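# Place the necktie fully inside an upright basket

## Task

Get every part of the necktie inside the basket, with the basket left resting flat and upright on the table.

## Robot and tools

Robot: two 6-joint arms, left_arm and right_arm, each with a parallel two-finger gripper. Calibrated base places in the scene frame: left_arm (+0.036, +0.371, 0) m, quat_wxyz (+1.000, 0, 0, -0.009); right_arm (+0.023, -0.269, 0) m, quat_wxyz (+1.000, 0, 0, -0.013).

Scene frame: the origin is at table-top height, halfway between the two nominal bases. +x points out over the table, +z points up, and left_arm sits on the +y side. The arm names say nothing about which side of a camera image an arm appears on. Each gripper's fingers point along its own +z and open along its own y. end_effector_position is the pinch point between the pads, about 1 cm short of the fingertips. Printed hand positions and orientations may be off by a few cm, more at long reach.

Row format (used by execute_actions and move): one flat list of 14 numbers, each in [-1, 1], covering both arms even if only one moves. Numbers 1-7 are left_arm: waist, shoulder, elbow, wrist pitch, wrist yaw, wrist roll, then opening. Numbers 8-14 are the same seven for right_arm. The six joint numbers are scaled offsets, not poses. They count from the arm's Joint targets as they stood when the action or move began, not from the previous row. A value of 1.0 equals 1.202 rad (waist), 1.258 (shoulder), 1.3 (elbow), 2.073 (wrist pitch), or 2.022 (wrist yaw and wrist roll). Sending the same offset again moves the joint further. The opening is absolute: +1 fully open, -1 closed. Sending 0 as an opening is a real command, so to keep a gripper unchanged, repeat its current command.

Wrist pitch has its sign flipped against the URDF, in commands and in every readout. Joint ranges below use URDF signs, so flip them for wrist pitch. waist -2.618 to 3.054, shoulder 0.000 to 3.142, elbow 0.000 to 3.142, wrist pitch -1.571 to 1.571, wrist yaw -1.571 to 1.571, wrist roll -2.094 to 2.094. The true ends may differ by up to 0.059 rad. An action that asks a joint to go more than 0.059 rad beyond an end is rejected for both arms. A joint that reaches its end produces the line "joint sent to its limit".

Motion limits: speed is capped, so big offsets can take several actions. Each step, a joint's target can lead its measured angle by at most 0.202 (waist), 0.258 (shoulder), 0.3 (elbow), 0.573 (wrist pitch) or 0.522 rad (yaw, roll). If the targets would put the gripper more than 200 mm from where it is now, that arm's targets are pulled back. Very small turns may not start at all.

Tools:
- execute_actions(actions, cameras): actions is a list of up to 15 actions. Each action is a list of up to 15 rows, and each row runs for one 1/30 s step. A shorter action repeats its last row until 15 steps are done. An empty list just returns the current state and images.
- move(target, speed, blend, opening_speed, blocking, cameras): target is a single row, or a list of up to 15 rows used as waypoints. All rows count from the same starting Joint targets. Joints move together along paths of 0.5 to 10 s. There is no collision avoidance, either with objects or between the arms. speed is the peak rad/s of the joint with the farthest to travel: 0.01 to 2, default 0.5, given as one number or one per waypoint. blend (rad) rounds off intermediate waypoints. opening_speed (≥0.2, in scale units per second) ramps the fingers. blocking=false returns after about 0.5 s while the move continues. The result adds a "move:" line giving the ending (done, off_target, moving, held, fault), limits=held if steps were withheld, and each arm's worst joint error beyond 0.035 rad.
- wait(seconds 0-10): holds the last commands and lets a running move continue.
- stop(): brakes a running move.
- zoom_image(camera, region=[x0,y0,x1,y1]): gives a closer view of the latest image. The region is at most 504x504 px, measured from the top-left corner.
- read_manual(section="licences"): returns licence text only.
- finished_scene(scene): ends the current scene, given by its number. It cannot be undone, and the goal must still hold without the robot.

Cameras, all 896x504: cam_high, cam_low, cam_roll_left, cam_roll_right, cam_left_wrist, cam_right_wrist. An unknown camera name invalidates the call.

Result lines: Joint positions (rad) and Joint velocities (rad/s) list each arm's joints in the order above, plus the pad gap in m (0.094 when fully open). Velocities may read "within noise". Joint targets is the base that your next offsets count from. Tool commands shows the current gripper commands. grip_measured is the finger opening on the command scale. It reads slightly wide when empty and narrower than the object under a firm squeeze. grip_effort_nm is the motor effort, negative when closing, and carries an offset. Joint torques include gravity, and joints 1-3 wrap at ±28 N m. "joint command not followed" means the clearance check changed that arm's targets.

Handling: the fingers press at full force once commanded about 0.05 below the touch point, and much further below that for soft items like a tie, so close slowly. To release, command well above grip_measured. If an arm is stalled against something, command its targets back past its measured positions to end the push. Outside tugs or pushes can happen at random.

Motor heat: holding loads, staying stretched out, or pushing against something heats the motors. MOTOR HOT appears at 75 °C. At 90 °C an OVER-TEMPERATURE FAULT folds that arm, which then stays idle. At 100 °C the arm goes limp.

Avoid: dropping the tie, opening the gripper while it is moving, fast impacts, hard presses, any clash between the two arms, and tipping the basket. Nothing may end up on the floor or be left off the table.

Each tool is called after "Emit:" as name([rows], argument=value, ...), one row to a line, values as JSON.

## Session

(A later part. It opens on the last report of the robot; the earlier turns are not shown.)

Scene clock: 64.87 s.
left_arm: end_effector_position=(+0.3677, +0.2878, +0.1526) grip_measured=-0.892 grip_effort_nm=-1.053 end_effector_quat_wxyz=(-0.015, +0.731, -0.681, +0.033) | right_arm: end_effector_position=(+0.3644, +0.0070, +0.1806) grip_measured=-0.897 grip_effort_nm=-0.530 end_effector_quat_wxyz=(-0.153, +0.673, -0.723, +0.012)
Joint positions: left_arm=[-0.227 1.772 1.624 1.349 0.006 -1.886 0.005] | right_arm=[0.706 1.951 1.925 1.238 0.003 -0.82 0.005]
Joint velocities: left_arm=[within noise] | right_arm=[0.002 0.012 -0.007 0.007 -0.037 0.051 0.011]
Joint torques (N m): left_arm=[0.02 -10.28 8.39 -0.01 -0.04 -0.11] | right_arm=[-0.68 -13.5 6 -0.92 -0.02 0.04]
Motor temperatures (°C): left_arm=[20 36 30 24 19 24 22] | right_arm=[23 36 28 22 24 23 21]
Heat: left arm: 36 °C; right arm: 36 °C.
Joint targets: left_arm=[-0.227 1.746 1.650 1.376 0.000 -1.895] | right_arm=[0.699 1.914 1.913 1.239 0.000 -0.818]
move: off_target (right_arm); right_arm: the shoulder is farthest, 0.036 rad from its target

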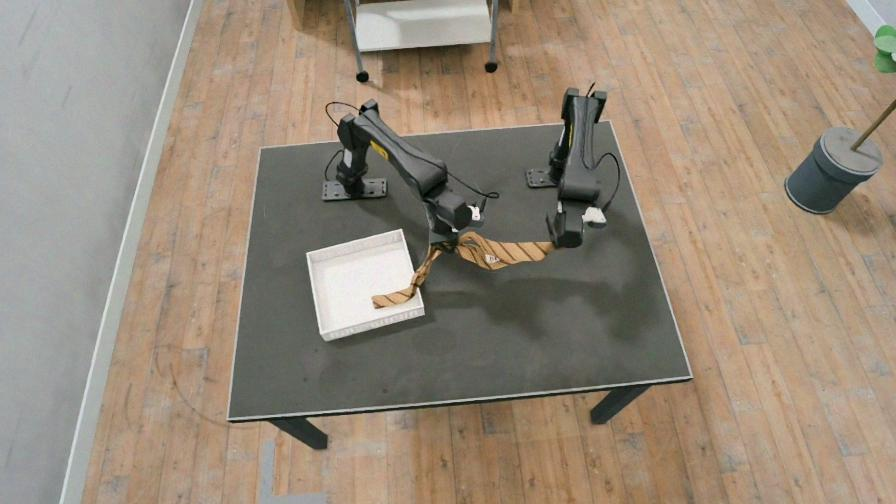

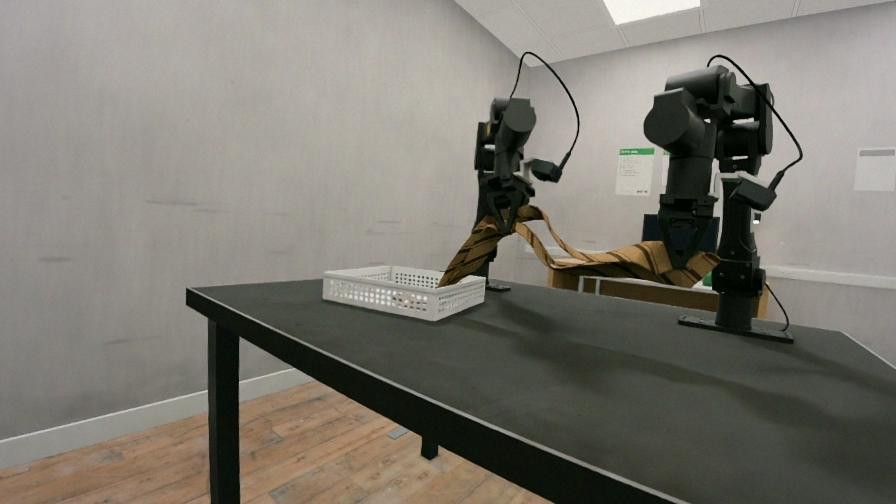

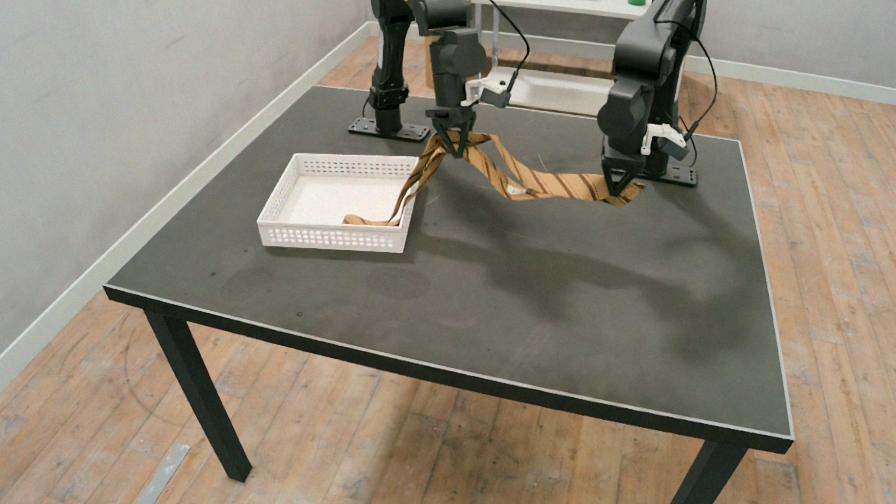

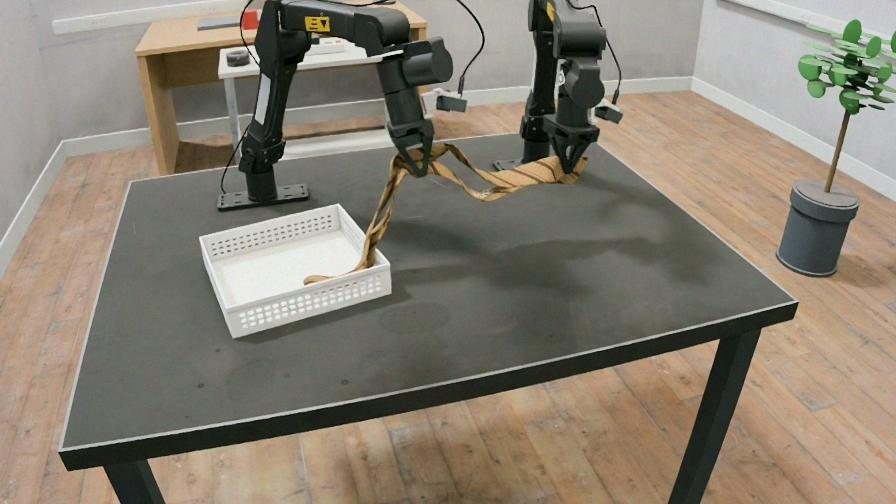

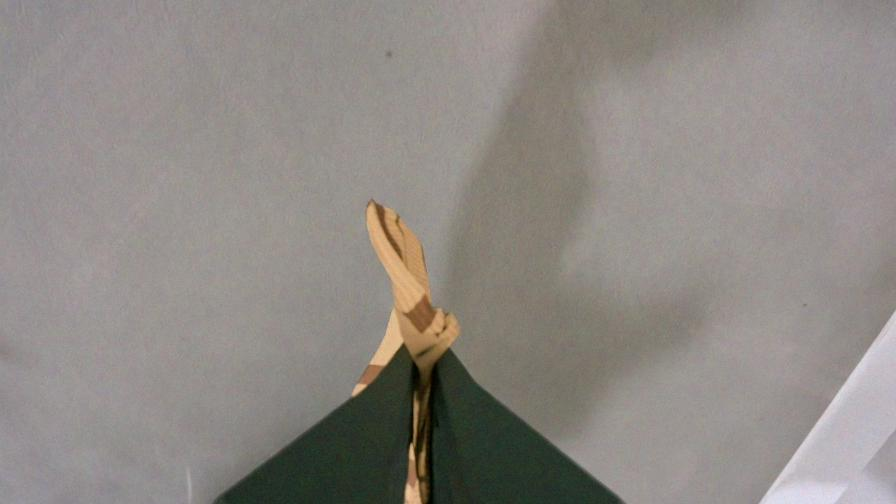

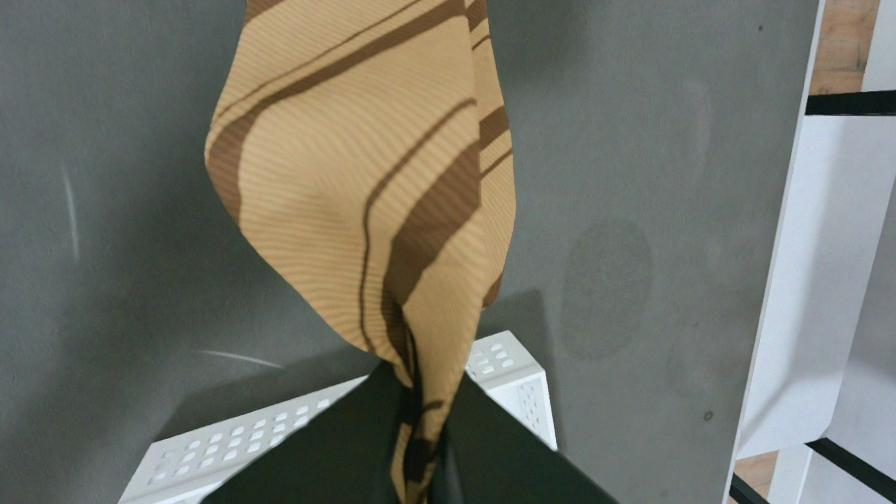

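Emit:
move([
  [-0.2646, 0.1367, 0.2538, 0.0275, 0, 0.1953, -0.95, -0.2138, -0.0906, 0.0208, 0.1192, 0, 0, -1],
  [-0.4817, 0.2107, 0.2815, -0.1452, 0, 0.4426, -0.95, -0.5874, -0.182, -0.1715, 0.0762, 0, 0, -1],
], speed=0.45, blend=[0.15, 0])

Scene clock: 75.40 s.
left_arm: end_effector_position=(+0.3658, +0.0100, +0.1901) grip_measured=-0.892 grip_effort_nm=-1.053 end_effector_quat_wxyz=(+0.136, -0.090, +0.969, -0.185) | right_arm: end_effector_position=(+0.3614, -0.2781, +0.1857) grip_measured=-0.915 grip_effort_nm=-1.043 end_effector_quat_wxyz=(+0.056, -0.385, +0.921, -0.026)
Joint positions: left_arm=[-0.812 2.006 1.983 1.084 0.007 -1.016 0.005] | right_arm=[-0.002 1.73 1.701 1.419 0.001 -0.82 0.004]
Joint velocities: within noise
Joint torques (N m): left_arm=[0.54 -10.24 9.42 -0.94 -0.05 0.19] | right_arm=[-0.53 -11.96 5.72 -0.86 -0.01 0.01]
Motor temperatures (°C): left_arm=[20 36 32 24 19 24 22] | right_arm=[23 38 28 22 24 23 21]
Heat: left arm: 36 °C; right arm: 38 °C.
Joint targets: left_arm=[-0.806 2.011 2.016 1.075 0.000 -1.000] | right_arm=[-0.007 1.686 1.691 1.397 0.000 -0.818]
move: off_target (right_arm); right_arm: the shoulder is farthest, 0.045 rad from its target

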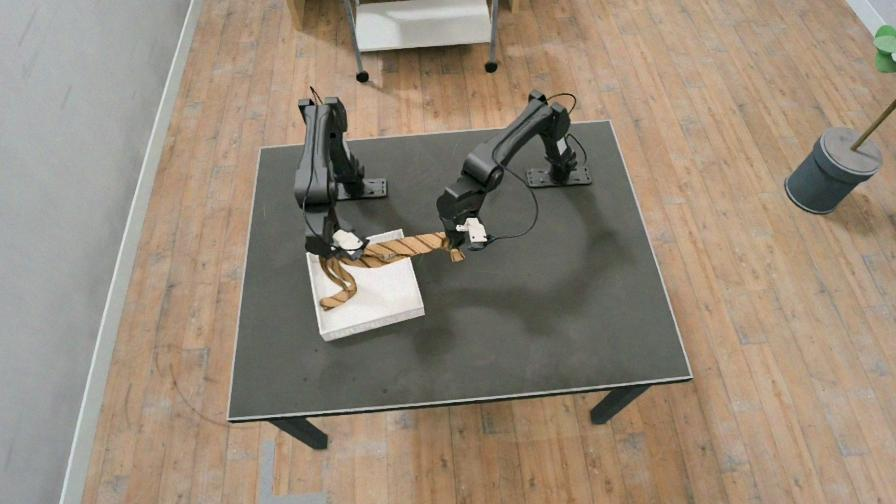

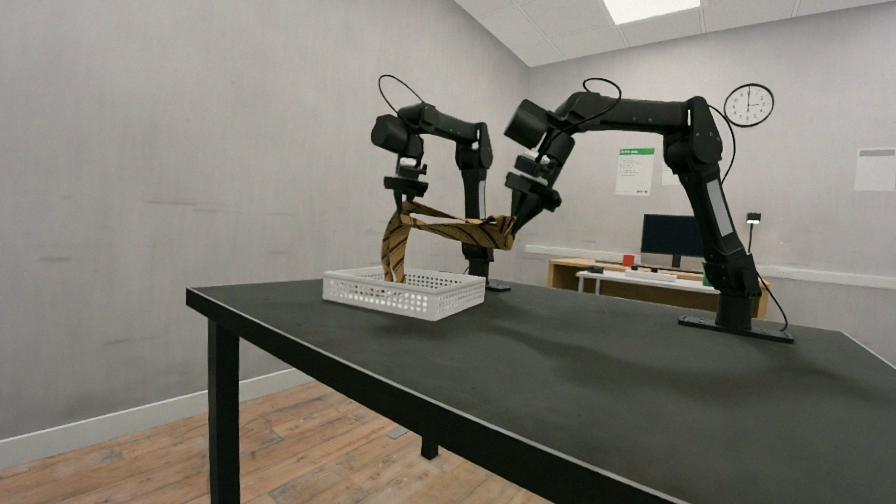

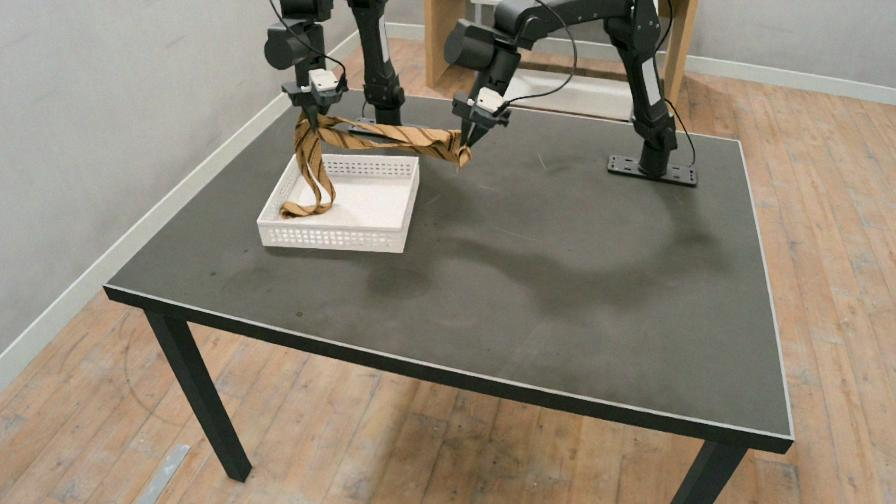

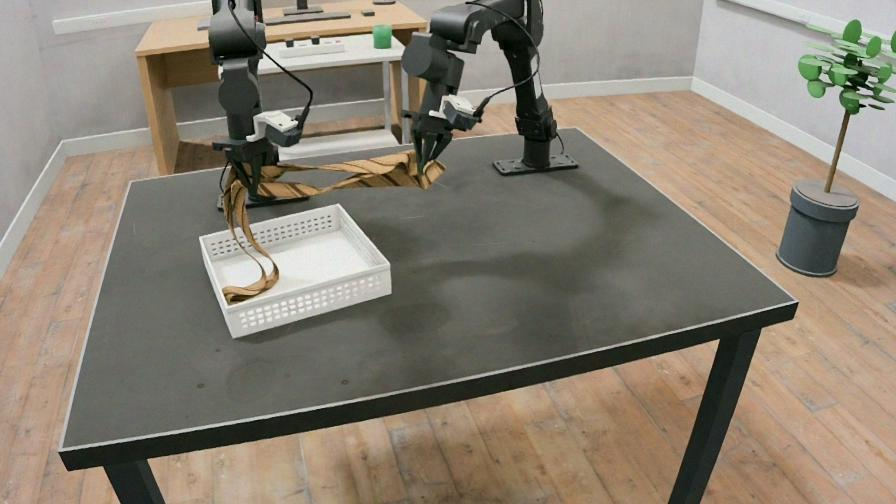

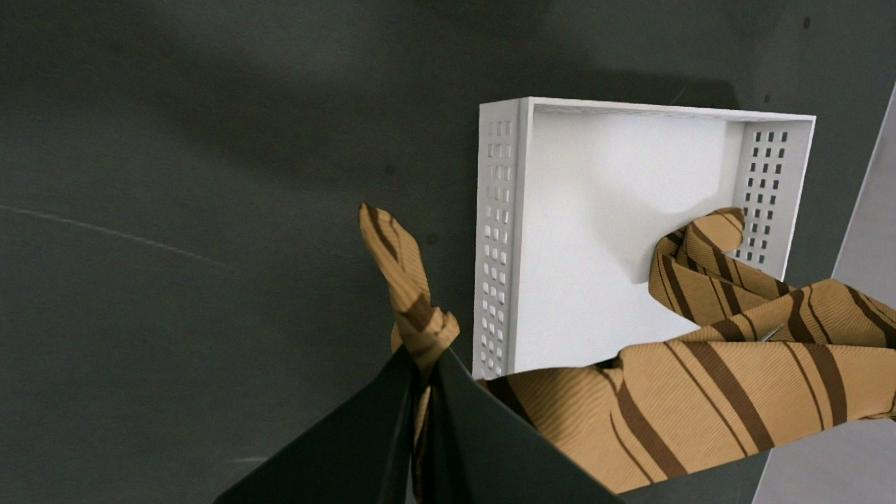

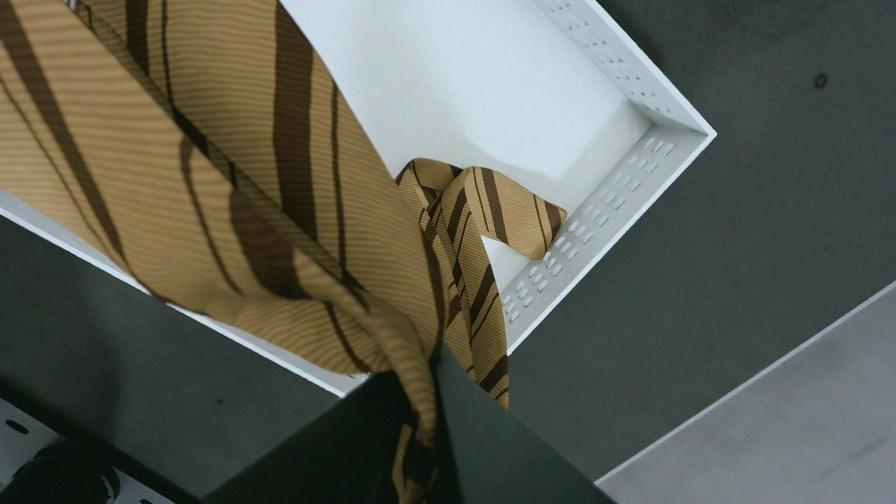

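Emit:
move([
  [-0.0532, 0.0457, -0.0046, -0.0782, 0, 0.1, -0.95, 0.01, 0.1065, -0.3546, -0.2233, 0, 0, -1],
  [-0.0532, 0.0457, -0.0046, -0.0782, 0, 0.1, -0.95, 0.01, 0.1065, -0.3546, -0.2233, 0, 0, -0.2],
  [-0.0532, 0.0457, -0.0046, -0.0782, 0, 0.1, -0.95, 0.01, -0.0207, 0.007, 0, 0, 0, -0.2],
  [-0.1855, 0.2545, 0.1531, -0.1533, 0, 0.4946, -0.95, -0.4101, -0.3068, -0.1469, 0, 0, 0.1078, -0.2],
], speed=0.45, blend=[0, 0, 0.1, 0], opening_speed=1.2)

Scene clock: 97.60 s.
left_arm: end_effector_position=(+0.3369, -0.1481, +0.1362) grip_measured=-0.892 grip_effort_nm=-1.062 end_effector_quat_wxyz=(+0.270, +0.470, +0.825, -0.161) | right_arm: end_effector_position=(+0.2606, -0.4049, +0.2477) grip_measured=-0.202 grip_effort_nm=0.100 end_effector_quat_wxyz=(+0.154, -0.043, +0.982, -0.098)
Joint positions: left_arm=[-1.027 2.323 2.179 0.788 0.007 -0.011 0.005] | right_arm=[-0.494 1.324 1.513 1.394 0.002 -0.608 0.037]
Joint velocities: within noise
Joint torques (N m): left_arm=[-0.13 -12.74 9.98 -1.38 -0.05 0.13] | right_arm=[-0.59 -6.35 5.39 -1.02 -0.02 0.09]
Motor temperatures (°C): left_arm=[20 40 36 26 19 24 23] | right_arm=[23 36 28 22 24 23 22]
Heat: left arm: 40 °C; right arm: 36 °C.
Joint targets: left_arm=[-1.029 2.331 2.215 0.758 0.000 0.000] | right_arm=[-0.500 1.300 1.500 1.397 0.000 -0.600]
move: off_target (left_arm); left_arm: the elbow is farthest, 0.036 rad from its target

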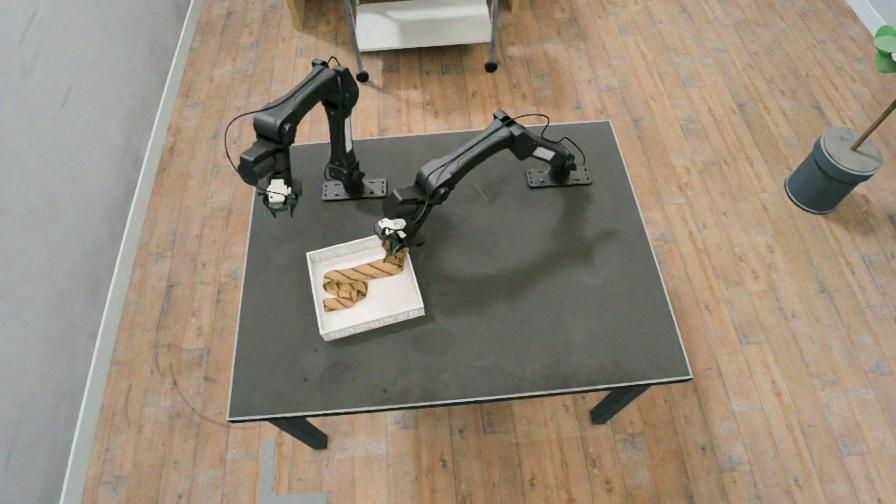

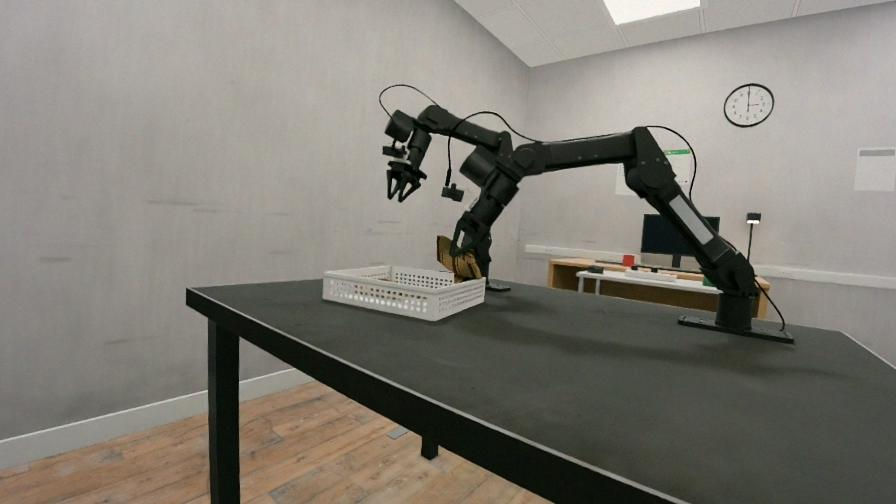

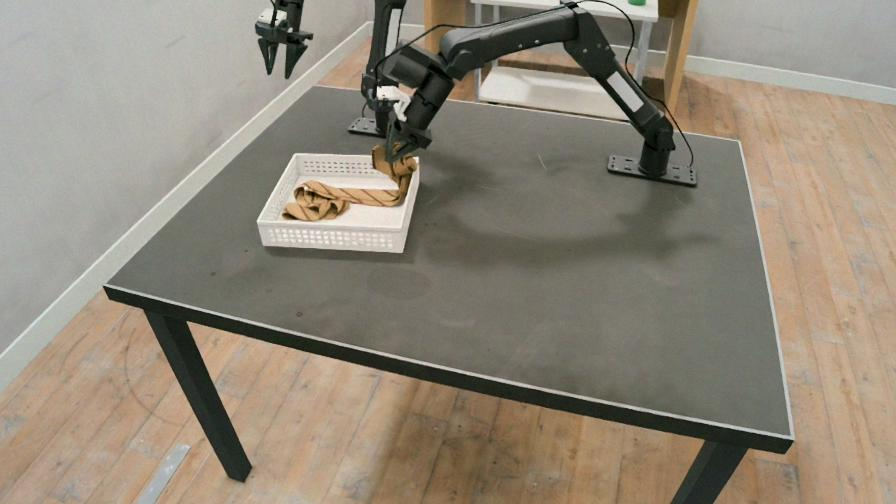

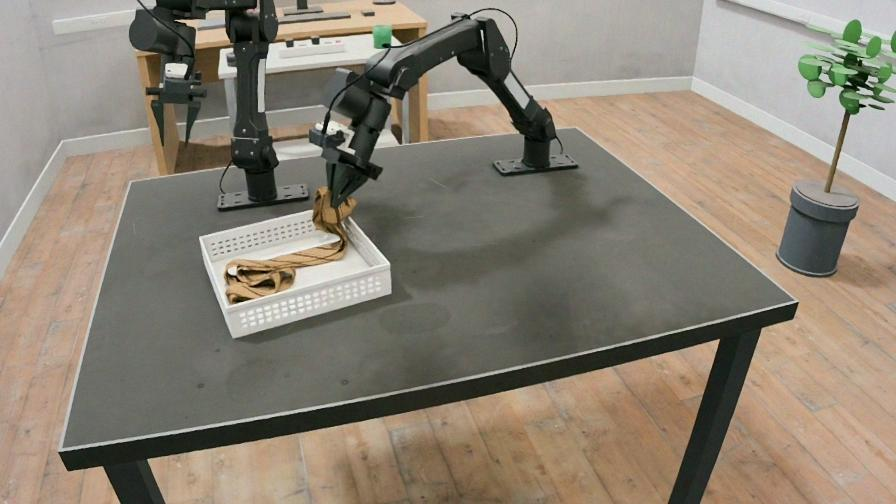

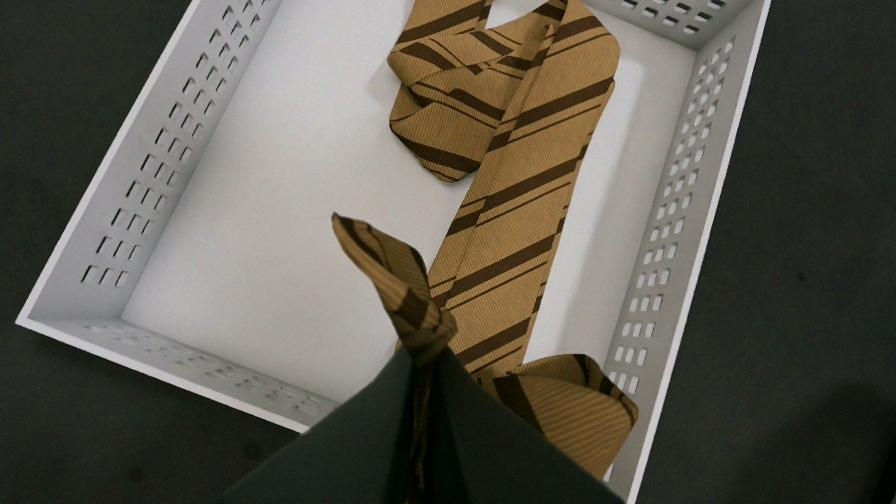

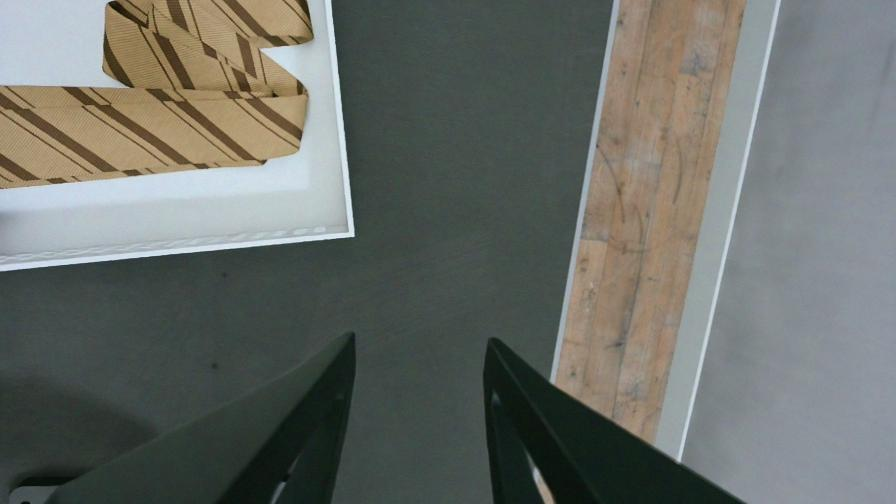

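Emit:
execute_actions(actions=[], cameras=["cam_high","cam_roll_left"])

Scene clock: 104.97 s.
left_arm: end_effector_position=(+0.3370, -0.1482, +0.1362) grip_measured=-0.892 grip_effort_nm=-1.062 end_effector_quat_wxyz=(+0.270, +0.470, +0.825, -0.161) | right_arm: end_effector_position=(+0.2606, -0.4049, +0.2477) grip_measured=-0.202 grip_effort_nm=0.105 end_effector_quat_wxyz=(+0.154, -0.042, +0.982, -0.098)
Joint positions: left_arm=[-1.027 2.323 2.179 0.787 0.007 -0.01 0.005] | right_arm=[-0.494 1.324 1.513 1.394 0.002 -0.607 0.037]
Joint velocities: within noise
Joint torques (N m): left_arm=[-0.13 -12.77 9.98 -1.39 -0.06 0.11] | right_arm=[-0.59 -6.26 5.44 -1.01 -0.01 0.07]
Motor temperatures (°C): left_arm=[20 41 37 26 19 24 23] | right_arm=[23 35 27 22 24 23 21]
Heat: left arm: 41 °C; right arm: 35 °C.
Joint targets: left_arm=[-1.029 2.331 2.215 0.757 0.000 0.000] | right_arm=[-0.500 1.300 1.500 1.397 0.000 -0.600]
Tool commands: left_gripper/opening=-0.95 right_gripper/opening=-0.2
Images, in order (width x height): cam_high 896x504, cam_roll_left 896x504.

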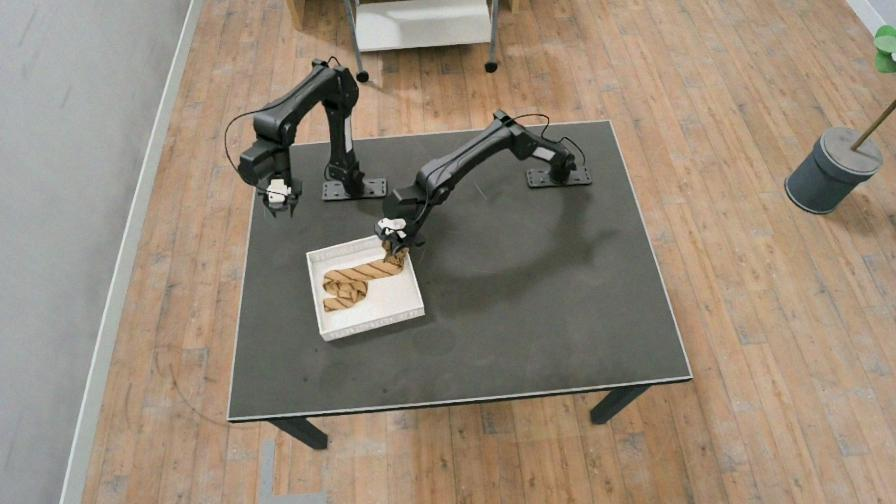

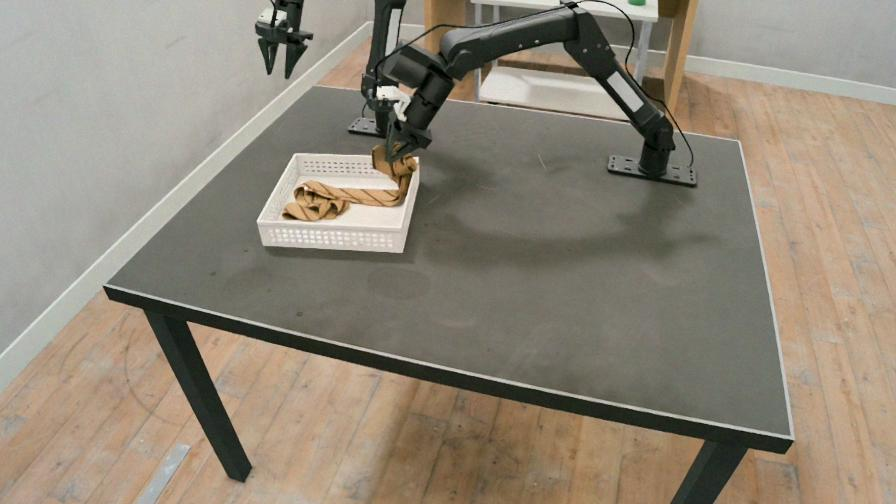

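Emit:
zoom_image(camera="cam_roll_left", region=[240, 60, 480, 270])

Emit:
zoom_image(camera="cam_high", region=[290, 180, 450, 350])

Scaled by 2.100 from the camera's 896x504 image, which has a finer 1280x720 frame.

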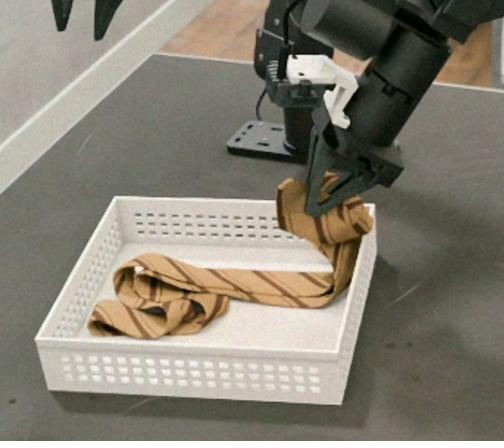

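Scaled by 2.965 from the camera's 896x504 image, which has a finer 1280x720 frame.

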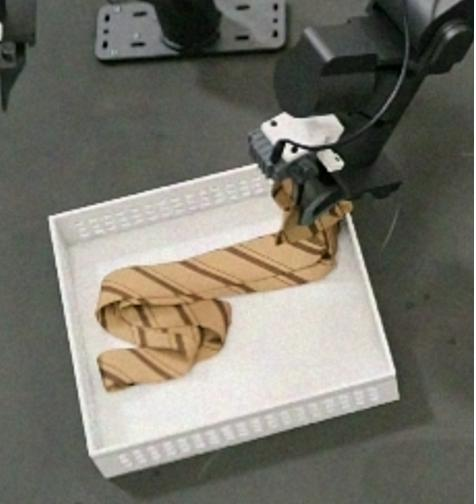

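Emit:
move([
  [0.02,0.2305,0.0738,-0.0945,0,0,-0.95,0,0,0,0,0,0,-0.2],
  [0.02,0.2305,0.0738,-0.0945,0,0,-0.3,0,0,0,0,0,0,-0.2],
  [0.02,0.05,0.06,-0.05,0,0,-0.3,0,0,0,0,0,0,-0.2],
  [0.5233,-0.5811,-0.2423,0.2615,0,0,-0.3,0,0,0,0,0,0,-0.2],
], speed=[0.35,0.4,0.35,0.6], blend=[0,0,0.1,0], opening_speed=1.2, cameras=["cam_high","cam_roll_left","cam_roll_right","cam_low"])

Scene clock: 116.23 s.
left_arm: end_effector_position=(+0.3863, +0.2158, +0.3027) grip_measured=-0.303 grip_effort_nm=0.110 end_effector_quat_wxyz=(+0.277, +0.195, +0.939, -0.062) | right_arm: end_effector_position=(+0.2606, -0.4049, +0.2477) grip_measured=-0.202 grip_effort_nm=0.100 end_effector_quat_wxyz=(+0.154, -0.042, +0.982, -0.098)
Joint positions: left_arm=[-0.399 1.612 1.907 1.291 0.004 -0.009 0.033] | right_arm=[-0.494 1.324 1.513 1.394 0.002 -0.607 0.037]
Joint velocities: within noise
Joint torques (N m): left_arm=[-0.03 -7.57 5.56 -0.92 -0.03 0.09] | right_arm=[-0.55 -6.37 5.46 -1.03 0 0.06]
Motor temperatures (°C): left_arm=[20 43 37 27 19 24 23] | right_arm=[23 33 27 22 24 23 21]
Heat: left arm: 43 °C; right arm: 33 °C.
Joint targets: left_arm=[-0.400 1.600 1.900 1.300 0.000 0.000] | right_arm=[-0.500 1.300 1.500 1.397 0.000 -0.600]
move: done
Images, in order (width x height): cam_high 896x504, cam_low 896x504, cam_roll_left 896x504, cam_roll_right 896x504.

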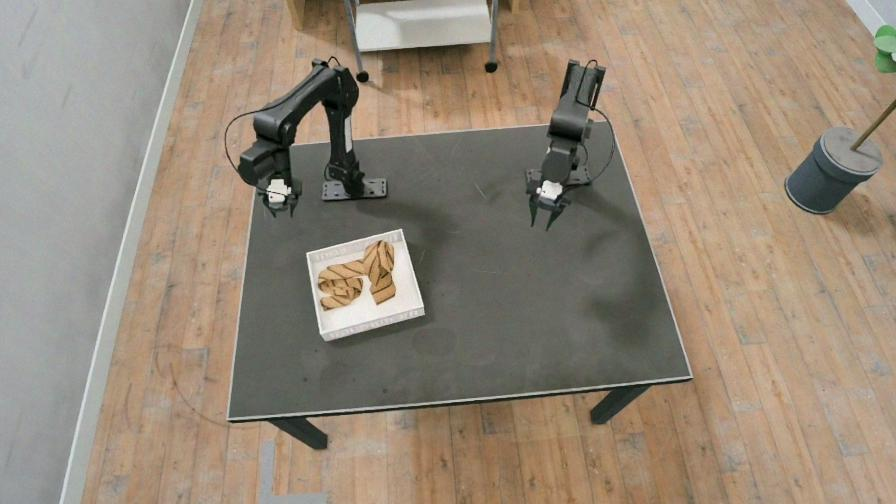

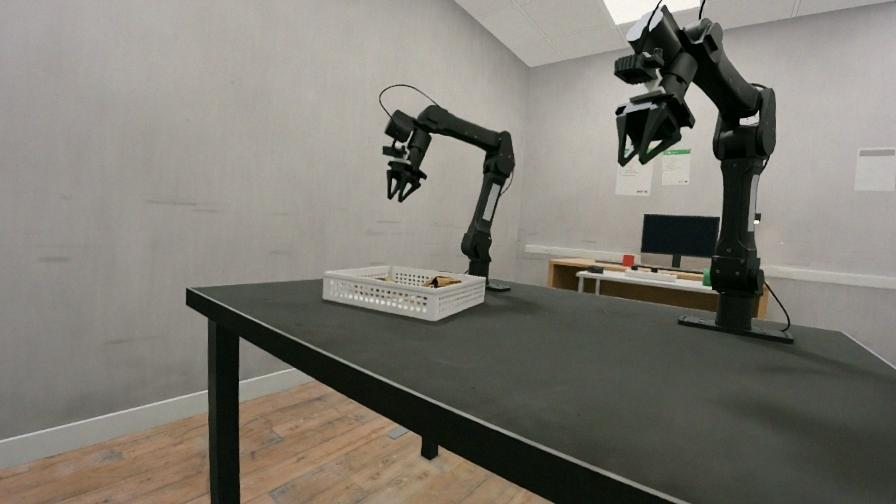

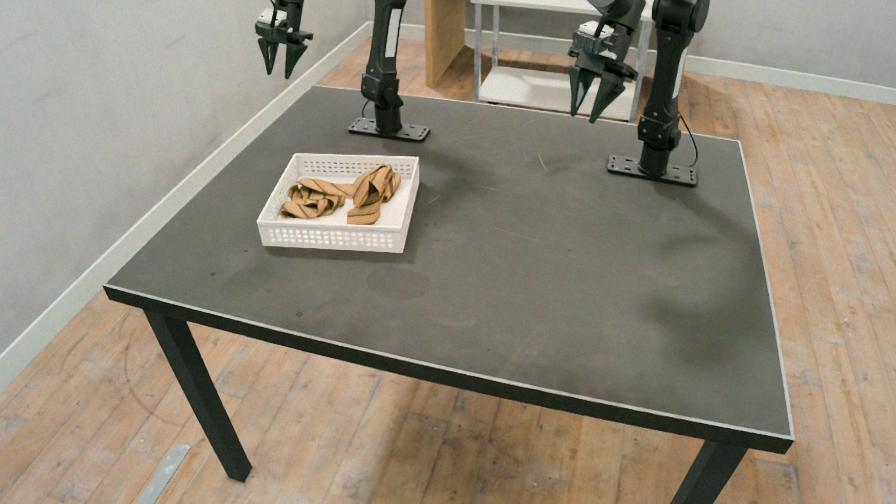

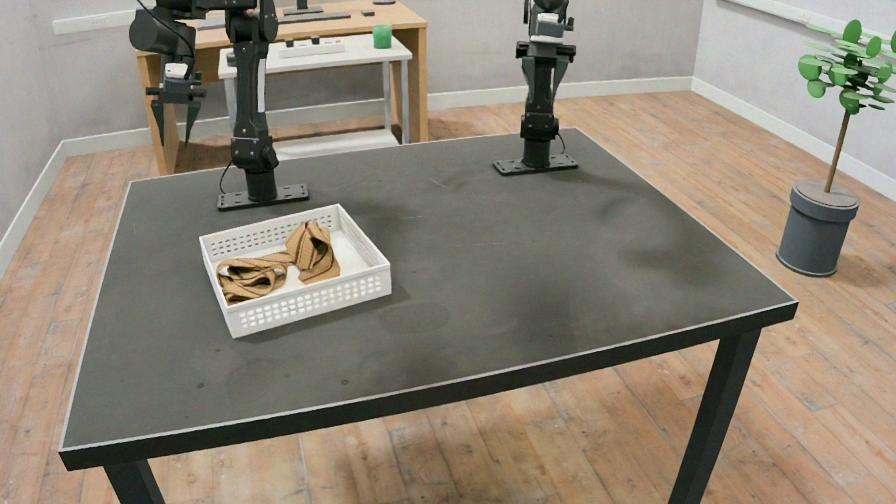

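Emit:
zoom_image(camera="cam_low", region=[310, 240, 530, 340])

Emit:
zoom_image(camera="cam_high", region=[290, 210, 450, 350])

Scaled by 2.291 from the camera's 896x504 image, which has a finer 1280x720 frame.

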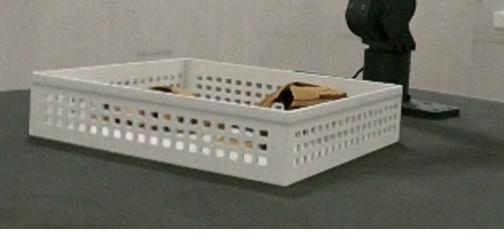

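Scaled by 3.150 from the camera's 896x504 image, which has a finer 1280x720 frame.

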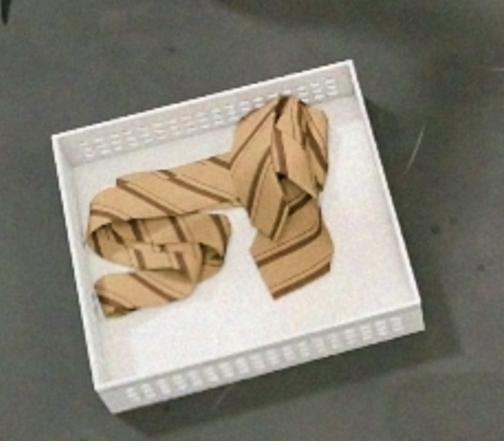

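Emit:
zoom_image(camera="cam_low", region=[400, 255, 500, 315])

Emit:
zoom_image(camera="cam_roll_right", region=[195, 190, 395, 340])

Emit:
zoom_image(camera="cam_roll_left", region=[250, 140, 430, 260])

Scaled by 5.040 from the camera's 896x504 image, which has a finer 1280x720 frame.

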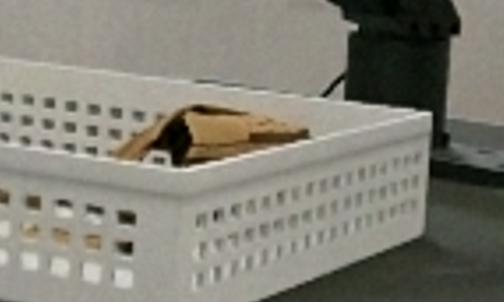

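Scaled by 2.520 from the camera's 896x504 image, which has a finer 1280x720 frame.

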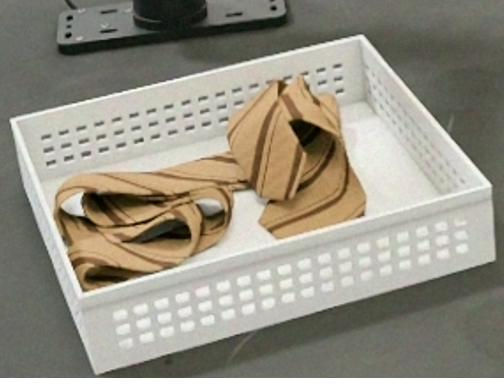

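Scaled by 2.800 from the camera's 896x504 image, which has a finer 1280x720 frame.

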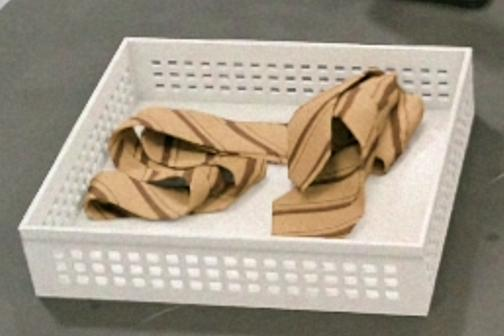

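Emit:
finished_scene(scene=3)

The scene is finished: the task was done.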